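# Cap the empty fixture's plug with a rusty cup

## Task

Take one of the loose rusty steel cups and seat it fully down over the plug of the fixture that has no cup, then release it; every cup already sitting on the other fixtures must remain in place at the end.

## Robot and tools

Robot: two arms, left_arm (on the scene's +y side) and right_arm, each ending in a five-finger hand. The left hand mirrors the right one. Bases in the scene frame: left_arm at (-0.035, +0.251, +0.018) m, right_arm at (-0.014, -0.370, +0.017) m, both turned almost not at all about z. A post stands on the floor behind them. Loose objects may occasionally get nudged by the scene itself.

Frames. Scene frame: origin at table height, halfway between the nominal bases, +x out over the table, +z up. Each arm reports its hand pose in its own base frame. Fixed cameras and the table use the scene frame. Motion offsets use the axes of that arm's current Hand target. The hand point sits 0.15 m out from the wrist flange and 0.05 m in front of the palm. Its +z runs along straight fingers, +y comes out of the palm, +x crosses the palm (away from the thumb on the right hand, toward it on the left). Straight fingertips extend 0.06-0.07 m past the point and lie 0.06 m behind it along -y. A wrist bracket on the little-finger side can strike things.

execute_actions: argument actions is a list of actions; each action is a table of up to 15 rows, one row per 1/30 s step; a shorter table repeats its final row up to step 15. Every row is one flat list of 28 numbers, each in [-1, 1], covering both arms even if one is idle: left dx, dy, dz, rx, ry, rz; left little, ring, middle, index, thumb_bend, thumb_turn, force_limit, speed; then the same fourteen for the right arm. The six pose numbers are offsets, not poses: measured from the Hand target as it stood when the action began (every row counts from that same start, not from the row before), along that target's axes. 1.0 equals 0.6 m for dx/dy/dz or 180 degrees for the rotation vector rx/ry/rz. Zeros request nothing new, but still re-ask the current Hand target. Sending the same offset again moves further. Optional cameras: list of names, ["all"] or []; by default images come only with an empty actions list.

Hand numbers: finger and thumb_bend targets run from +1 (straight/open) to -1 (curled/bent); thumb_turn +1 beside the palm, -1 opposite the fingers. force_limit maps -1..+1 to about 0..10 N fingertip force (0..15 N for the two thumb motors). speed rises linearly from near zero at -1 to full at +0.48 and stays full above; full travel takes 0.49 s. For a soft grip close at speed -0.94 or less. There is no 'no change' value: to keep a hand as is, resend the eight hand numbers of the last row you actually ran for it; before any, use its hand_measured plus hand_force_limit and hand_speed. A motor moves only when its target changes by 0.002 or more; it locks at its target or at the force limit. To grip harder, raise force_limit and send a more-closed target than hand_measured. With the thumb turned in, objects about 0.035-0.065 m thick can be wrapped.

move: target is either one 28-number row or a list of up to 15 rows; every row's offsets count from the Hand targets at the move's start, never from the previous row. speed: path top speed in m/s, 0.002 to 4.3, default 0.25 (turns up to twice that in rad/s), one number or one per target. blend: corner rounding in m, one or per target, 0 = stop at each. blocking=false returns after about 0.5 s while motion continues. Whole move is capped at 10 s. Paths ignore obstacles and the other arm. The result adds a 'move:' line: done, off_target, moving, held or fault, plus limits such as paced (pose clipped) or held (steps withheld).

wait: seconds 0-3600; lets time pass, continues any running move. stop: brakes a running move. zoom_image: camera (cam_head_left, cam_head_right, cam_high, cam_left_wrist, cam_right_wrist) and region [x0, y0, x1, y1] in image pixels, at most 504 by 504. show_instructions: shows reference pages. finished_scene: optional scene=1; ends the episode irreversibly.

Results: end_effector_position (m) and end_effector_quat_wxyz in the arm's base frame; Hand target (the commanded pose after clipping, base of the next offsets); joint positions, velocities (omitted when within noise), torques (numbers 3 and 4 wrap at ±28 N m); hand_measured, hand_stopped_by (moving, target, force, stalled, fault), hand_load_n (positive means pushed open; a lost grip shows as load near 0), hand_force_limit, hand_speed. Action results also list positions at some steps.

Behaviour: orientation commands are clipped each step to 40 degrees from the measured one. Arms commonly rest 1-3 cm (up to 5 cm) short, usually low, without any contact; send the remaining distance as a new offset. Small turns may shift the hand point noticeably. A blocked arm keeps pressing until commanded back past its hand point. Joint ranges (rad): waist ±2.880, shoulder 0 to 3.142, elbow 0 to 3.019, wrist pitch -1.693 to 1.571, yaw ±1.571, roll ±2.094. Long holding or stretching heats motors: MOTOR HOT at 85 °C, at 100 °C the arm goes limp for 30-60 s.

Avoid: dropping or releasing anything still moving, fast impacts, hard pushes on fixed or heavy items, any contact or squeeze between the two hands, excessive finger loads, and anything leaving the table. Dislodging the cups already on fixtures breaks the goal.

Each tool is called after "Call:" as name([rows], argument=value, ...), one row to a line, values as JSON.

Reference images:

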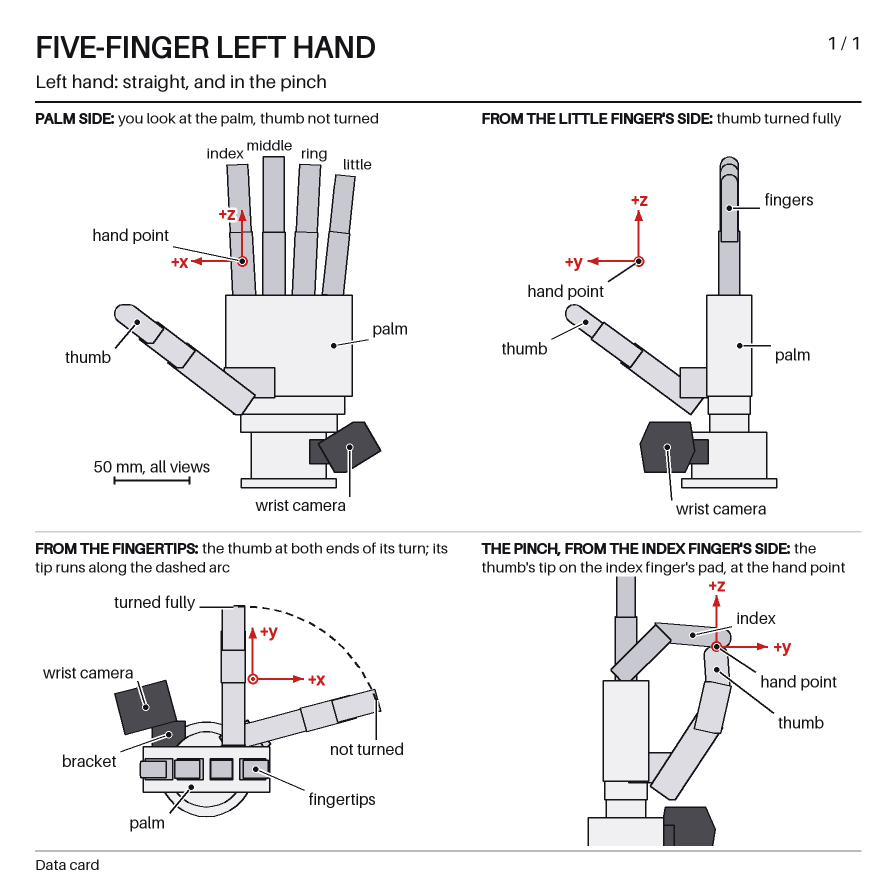

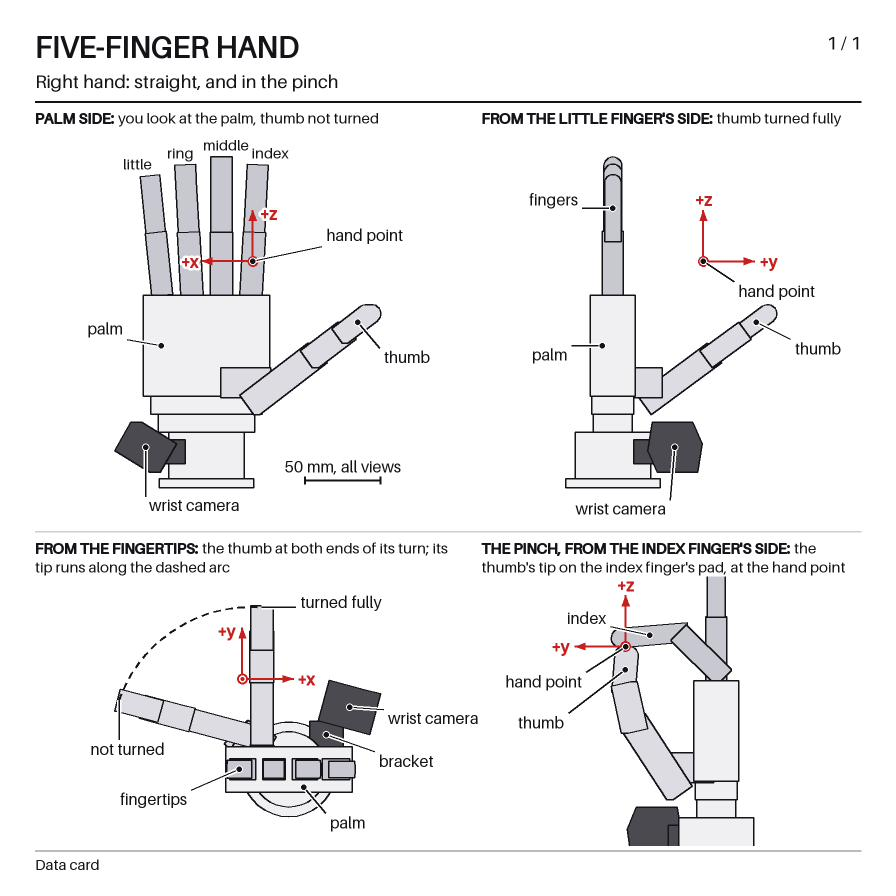

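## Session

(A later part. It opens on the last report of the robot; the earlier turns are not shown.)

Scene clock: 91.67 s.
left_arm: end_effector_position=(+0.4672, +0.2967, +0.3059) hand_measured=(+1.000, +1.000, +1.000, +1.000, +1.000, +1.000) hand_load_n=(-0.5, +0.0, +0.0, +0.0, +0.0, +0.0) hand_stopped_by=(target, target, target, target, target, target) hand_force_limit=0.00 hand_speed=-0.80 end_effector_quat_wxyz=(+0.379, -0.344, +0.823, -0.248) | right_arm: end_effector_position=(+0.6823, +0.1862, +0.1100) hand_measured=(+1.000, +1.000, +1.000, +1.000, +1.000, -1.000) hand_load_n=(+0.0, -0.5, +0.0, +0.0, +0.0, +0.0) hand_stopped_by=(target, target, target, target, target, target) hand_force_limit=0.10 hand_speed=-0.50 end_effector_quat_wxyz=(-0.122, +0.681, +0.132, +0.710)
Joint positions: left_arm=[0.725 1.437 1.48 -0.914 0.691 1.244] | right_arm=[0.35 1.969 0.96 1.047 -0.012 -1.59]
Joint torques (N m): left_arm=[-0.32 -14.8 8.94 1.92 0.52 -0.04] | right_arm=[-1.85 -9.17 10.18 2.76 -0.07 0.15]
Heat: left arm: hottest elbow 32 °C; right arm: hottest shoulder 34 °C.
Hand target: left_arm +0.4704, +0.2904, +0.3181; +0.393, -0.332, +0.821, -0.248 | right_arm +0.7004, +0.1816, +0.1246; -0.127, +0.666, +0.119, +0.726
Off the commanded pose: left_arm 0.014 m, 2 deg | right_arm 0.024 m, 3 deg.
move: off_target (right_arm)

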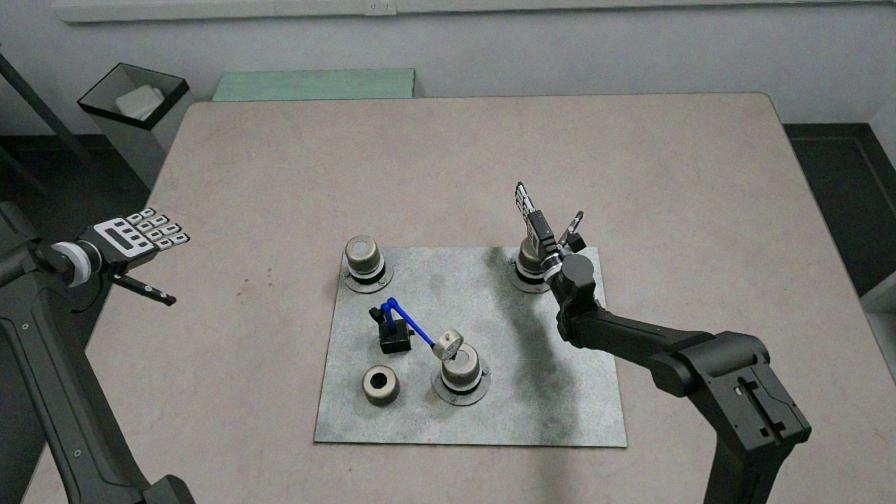

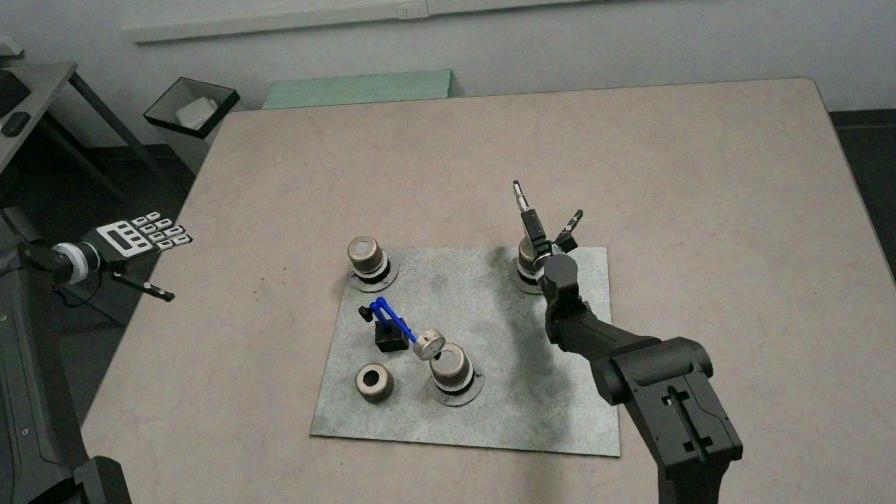

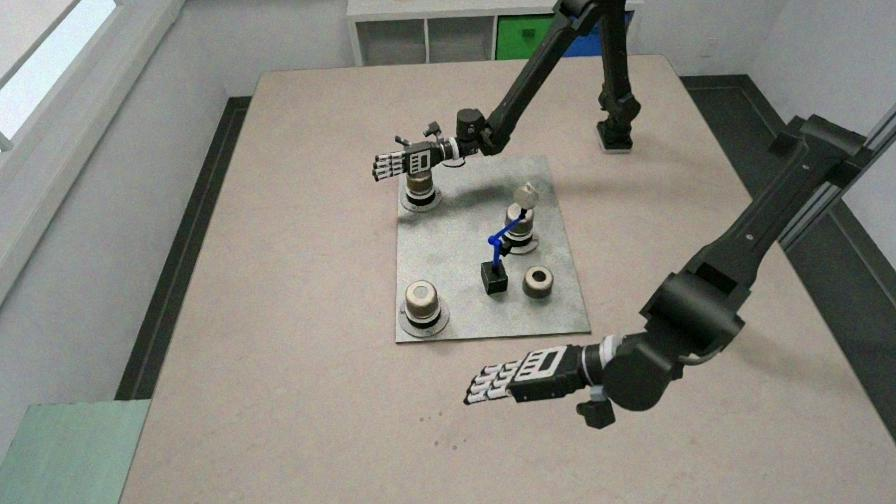

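Call:
move(target=[0,0,0,0,0,0,1,1,1,1,1,1,0,-0.8,-0.0497,-0.002,0,0,0,0,1,1,1,1,1,-1,0.1,-0.5], speed=0.05, cameras=["cam_head_left","cam_head_right","cam_high"])

Call:
zoom_image(camera="cam_high", region=[370, 110, 490, 230])

Call:
zoom_image(camera="cam_head_left", region=[480, 180, 600, 300])

Scene clock: 93.10 s.
left_arm: end_effector_position=(+0.4672, +0.2967, +0.3059) hand_measured=(+1.000, +1.000, +1.000, +1.000, +1.000, +1.000) hand_load_n=(+0.0, +0.0, +0.0, +0.0, +0.0, +0.0) hand_stopped_by=(target, target, target, target, target, target) hand_force_limit=0.00 hand_speed=-0.80 end_effector_quat_wxyz=(+0.379, -0.344, +0.823, -0.248) | right_arm: end_effector_position=(+0.6919, +0.1898, +0.1137) hand_measured=(+1.000, +1.000, +1.000, +1.000, +1.000, -1.000) hand_load_n=(+0.0, +0.0, +0.0, +0.0, +0.0, +0.5) hand_stopped_by=(target, target, target, target, target, target) hand_force_limit=0.10 hand_speed=-0.50 end_effector_quat_wxyz=(-0.127, +0.657, +0.126, +0.732)
Joint positions: left_arm=[0.725 1.437 1.48 -0.914 0.691 1.244] | right_arm=[0.35 2.018 0.991 1.133 -0.012 -1.587]
Joint torques (N m): left_arm=[-0.62 -14.39 9.01 1.94 0.53 -0.06] | right_arm=[-1.55 -7.82 8.1 1.85 0.05 0.13]
Heat: left arm: hottest elbow 32 °C; right arm: hottest shoulder 34 °C.
Hand target: left_arm +0.4704, +0.2904, +0.3181; +0.393, -0.332, +0.821, -0.248 | right_arm +0.7025, +0.1834, +0.0949; -0.127, +0.666, +0.119, +0.726
Off the commanded pose: left_arm 0.014 m, 2 deg | right_arm 0.022 m, 1 deg.
move: off_target (right_arm)

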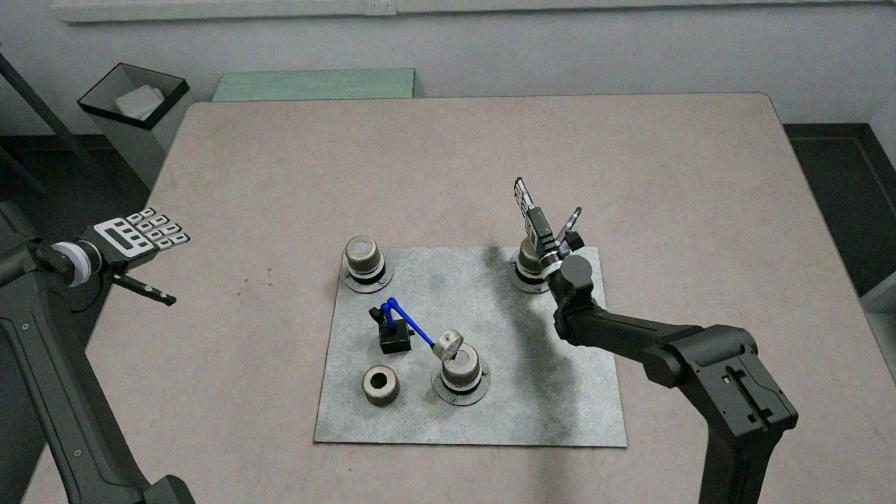

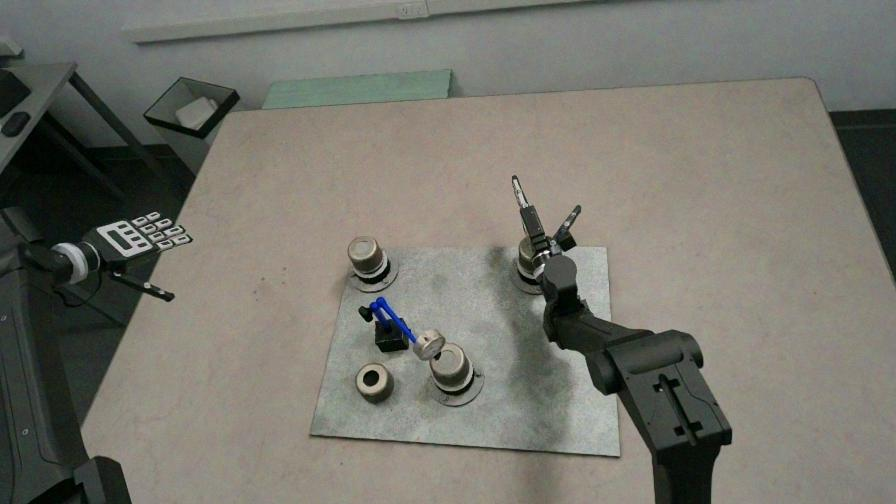

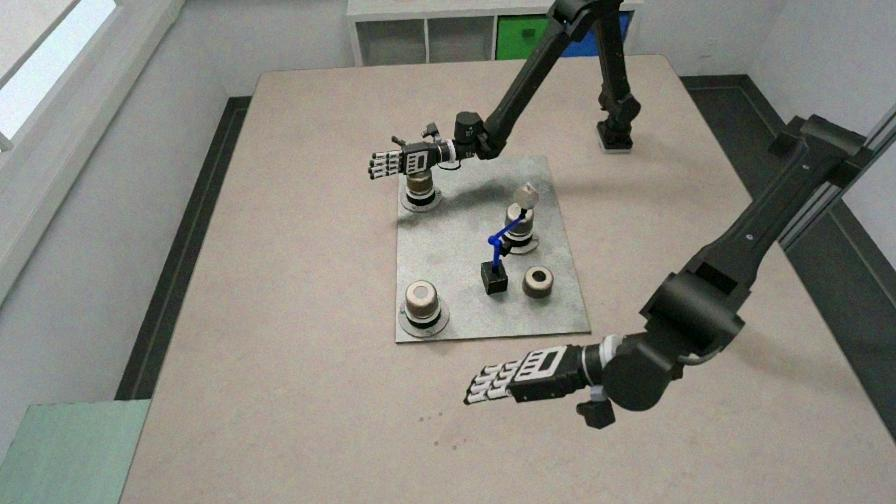

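Scaled by 4.200 from the camera's image (finer frame: 1280x720).

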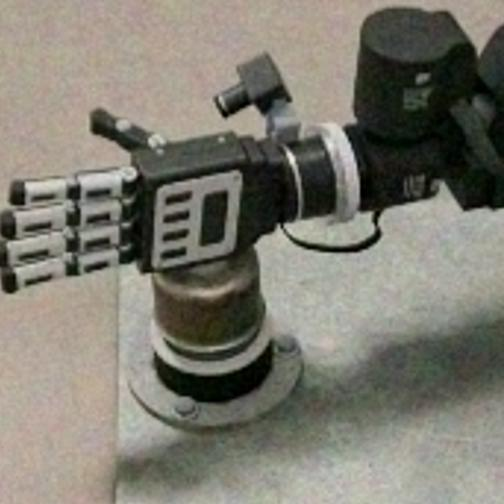

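Scaled by 4.200 from the camera's image (finer frame: 1280x720).

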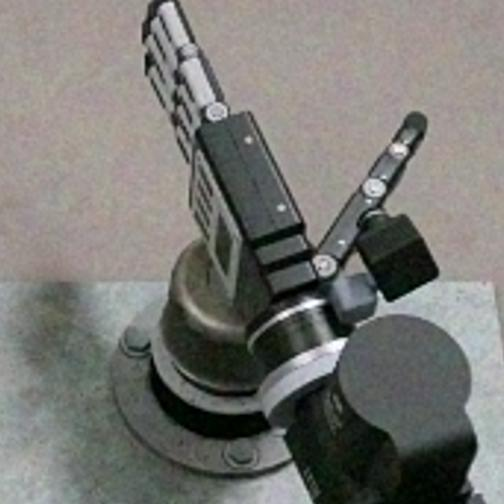

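Call:
move([
  [0,0,0,0,0,0,1,1,1,1,1,1,0,-0.8,0.22,0.005,0,0,0,0,1,1,1,1,1,-1,0.1,-0.5],
  [0,0,0,0,0,0,1,1,1,1,1,1,0,-0.8,0.2,0.005,-0.35,0,0,0,1,1,1,1,1,-1,0.1,-0.5],
], speed=0.12, blend=0.02, cameras=["all"])

Call:
zoom_image(camera="cam_high", region=[385, 150, 455, 230])

Call:
zoom_image(camera="cam_head_left", region=[505, 225, 575, 305])

Call:
zoom_image(camera="cam_head_right", region=[505, 225, 575, 305])

Call:
zoom_image(camera="cam_head_right", region=[335, 225, 405, 305])

Scene clock: 97.43 s.
left_arm: end_effector_position=(+0.4672, +0.2967, +0.3059) hand_measured=(+1.000, +1.000, +1.000, +1.000, +1.000, +1.000) hand_load_n=(+0.0, +0.0, +0.0, +0.0, +0.0, +0.0) hand_stopped_by=(target, target, target, target, target, target) hand_force_limit=0.00 hand_speed=-0.80 end_effector_quat_wxyz=(+0.379, -0.344, +0.823, -0.248) | right_arm: end_effector_position=(+0.4950, +0.1136, +0.1771) hand_measured=(+1.000, +1.000, +1.000, +1.000, +1.000, -1.000) hand_load_n=(+0.0, +0.0, +0.0, +0.0, +0.0, +0.0) hand_stopped_by=(target, target, target, target, target, target) hand_force_limit=0.10 hand_speed=-0.50 end_effector_quat_wxyz=(-0.124, +0.683, +0.131, +0.707)
Joint positions: left_arm=[0.725 1.437 1.48 -0.914 0.691 1.244] | right_arm=[0.336 1.39 0.412 1.009 -0.027 -1.587]
Joint torques (N m): left_arm=[-0.62 -14.1 8.88 2.09 0.49 -0.03] | right_arm=[-1.85 -5.36 6.74 3.18 -0.09 0.14]
Heat: left arm: hottest elbow 32 °C; right arm: hottest shoulder 34 °C.
Hand target: left_arm +0.4704, +0.2904, +0.3181; +0.393, -0.332, +0.821, -0.248 | right_arm +0.4971, +0.1060, +0.1965; -0.127, +0.666, +0.119, +0.726
Off the commanded pose: left_arm 0.014 m, 2 deg | right_arm 0.021 m, 3 deg.
move: off_target (right_arm)
cam_left_wrist: T_world_to_cam=[[0.21258, -0.81376, 0.54093, -0.02794], [-0.88088, -0.39919, -0.25435, 0.61223], [0.42292, -0.42243, -0.80168, 0.28221]] pos_world=[0.42589, 0.34088, 0.39708]
cam_right_wrist: T_world_to_cam=[[0.38113, -0.87592, 0.2958, -0.14021], [-0.32753, -0.42712, -0.84279, 0.36513], [0.86456, 0.22433, -0.44968, -0.26068]] pos_world=[0.3984, 0.09162, 0.23198]

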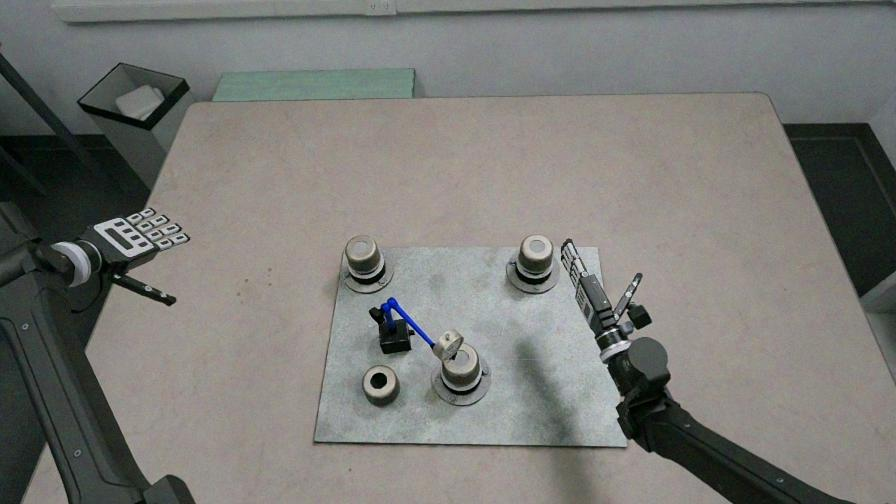

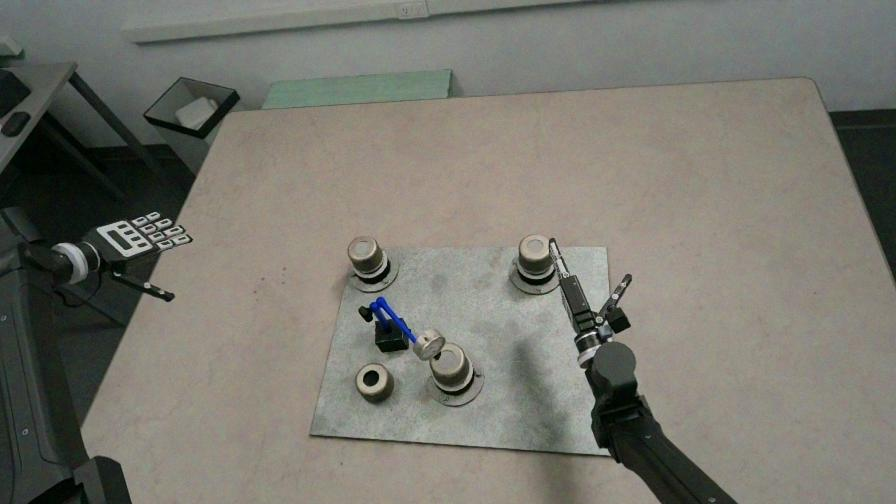

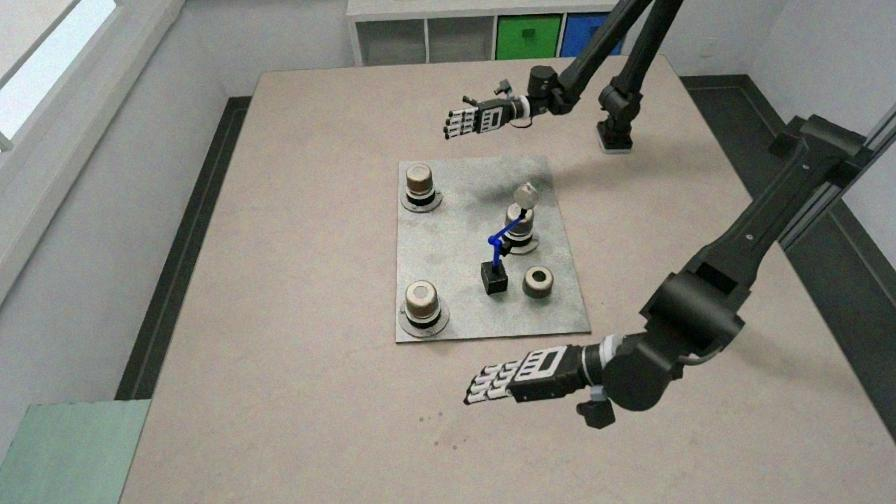

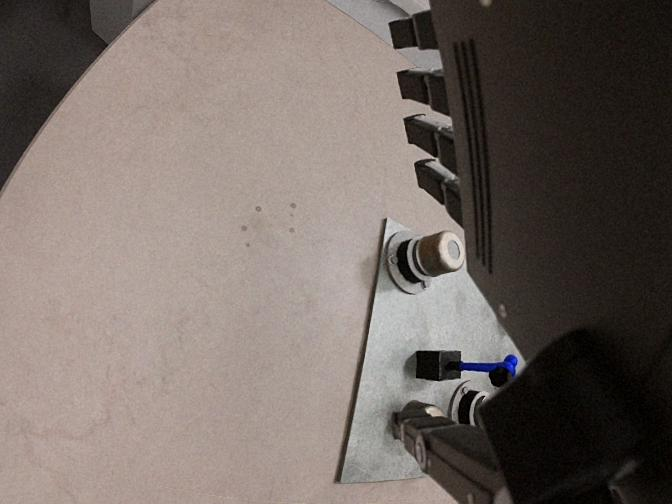

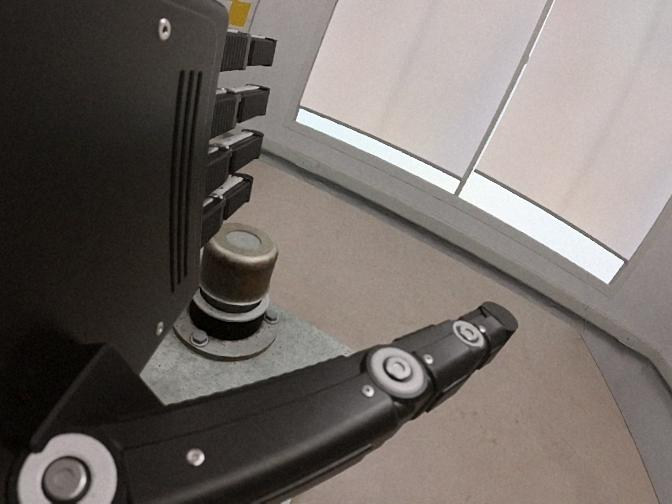

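Scaled by 6.300 from the camera's image (finer frame: 1280x720).

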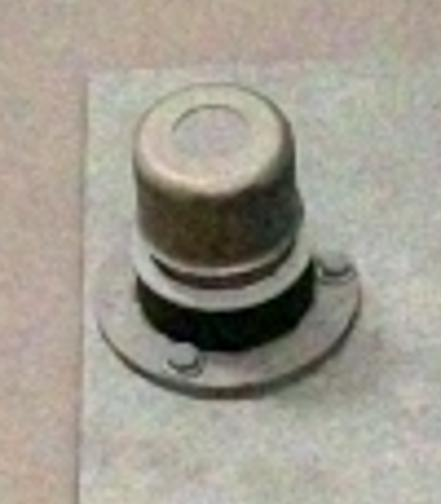

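Scaled by 6.300 from the camera's image (finer frame: 1280x720).

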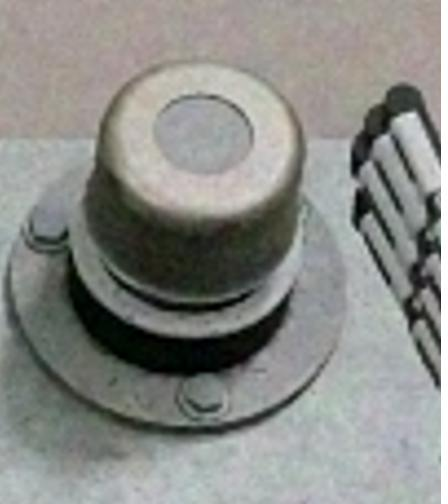

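Scaled by 6.300 from the camera's image (finer frame: 1280x720).

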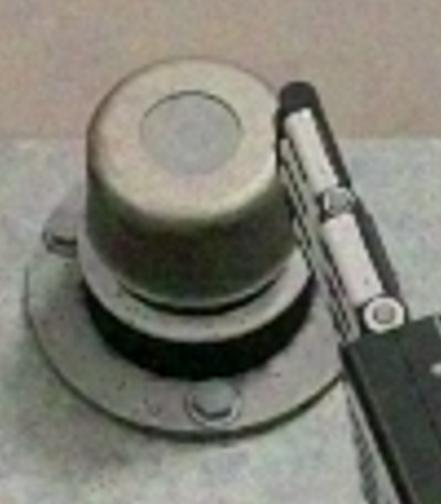

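Scaled by 6.300 from the camera's image (finer frame: 1280x720).

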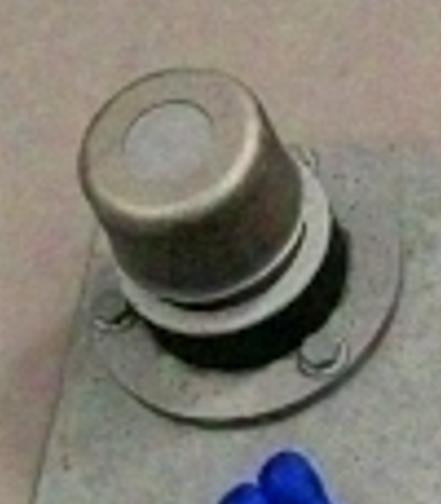

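Call:
zoom_image(camera="cam_right_wrist", region=[170, 210, 300, 370])

Call:
zoom_image(camera="cam_high", region=[500, 180, 560, 260])

Call:
zoom_image(camera="cam_head_left", region=[425, 330, 495, 410])

Scaled by 3.150 from the camera's image (finer frame: 960x720).

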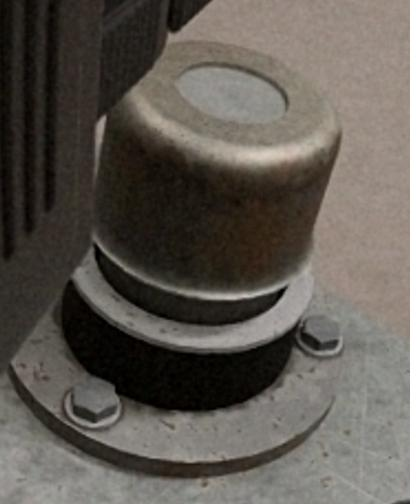

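Scaled by 6.300 from the camera's image (finer frame: 1280x720).

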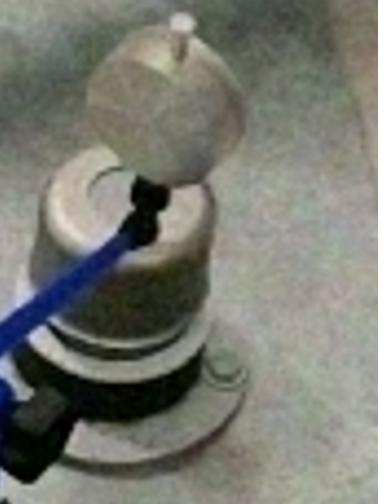

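Scaled by 6.300 from the camera's image (finer frame: 1280x720).

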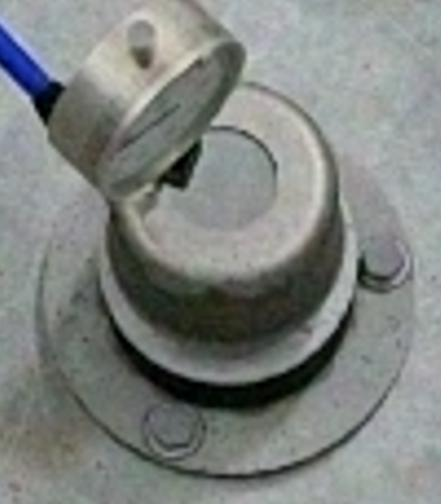

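Call:
finished_scene()

The scene is finished: the task was done.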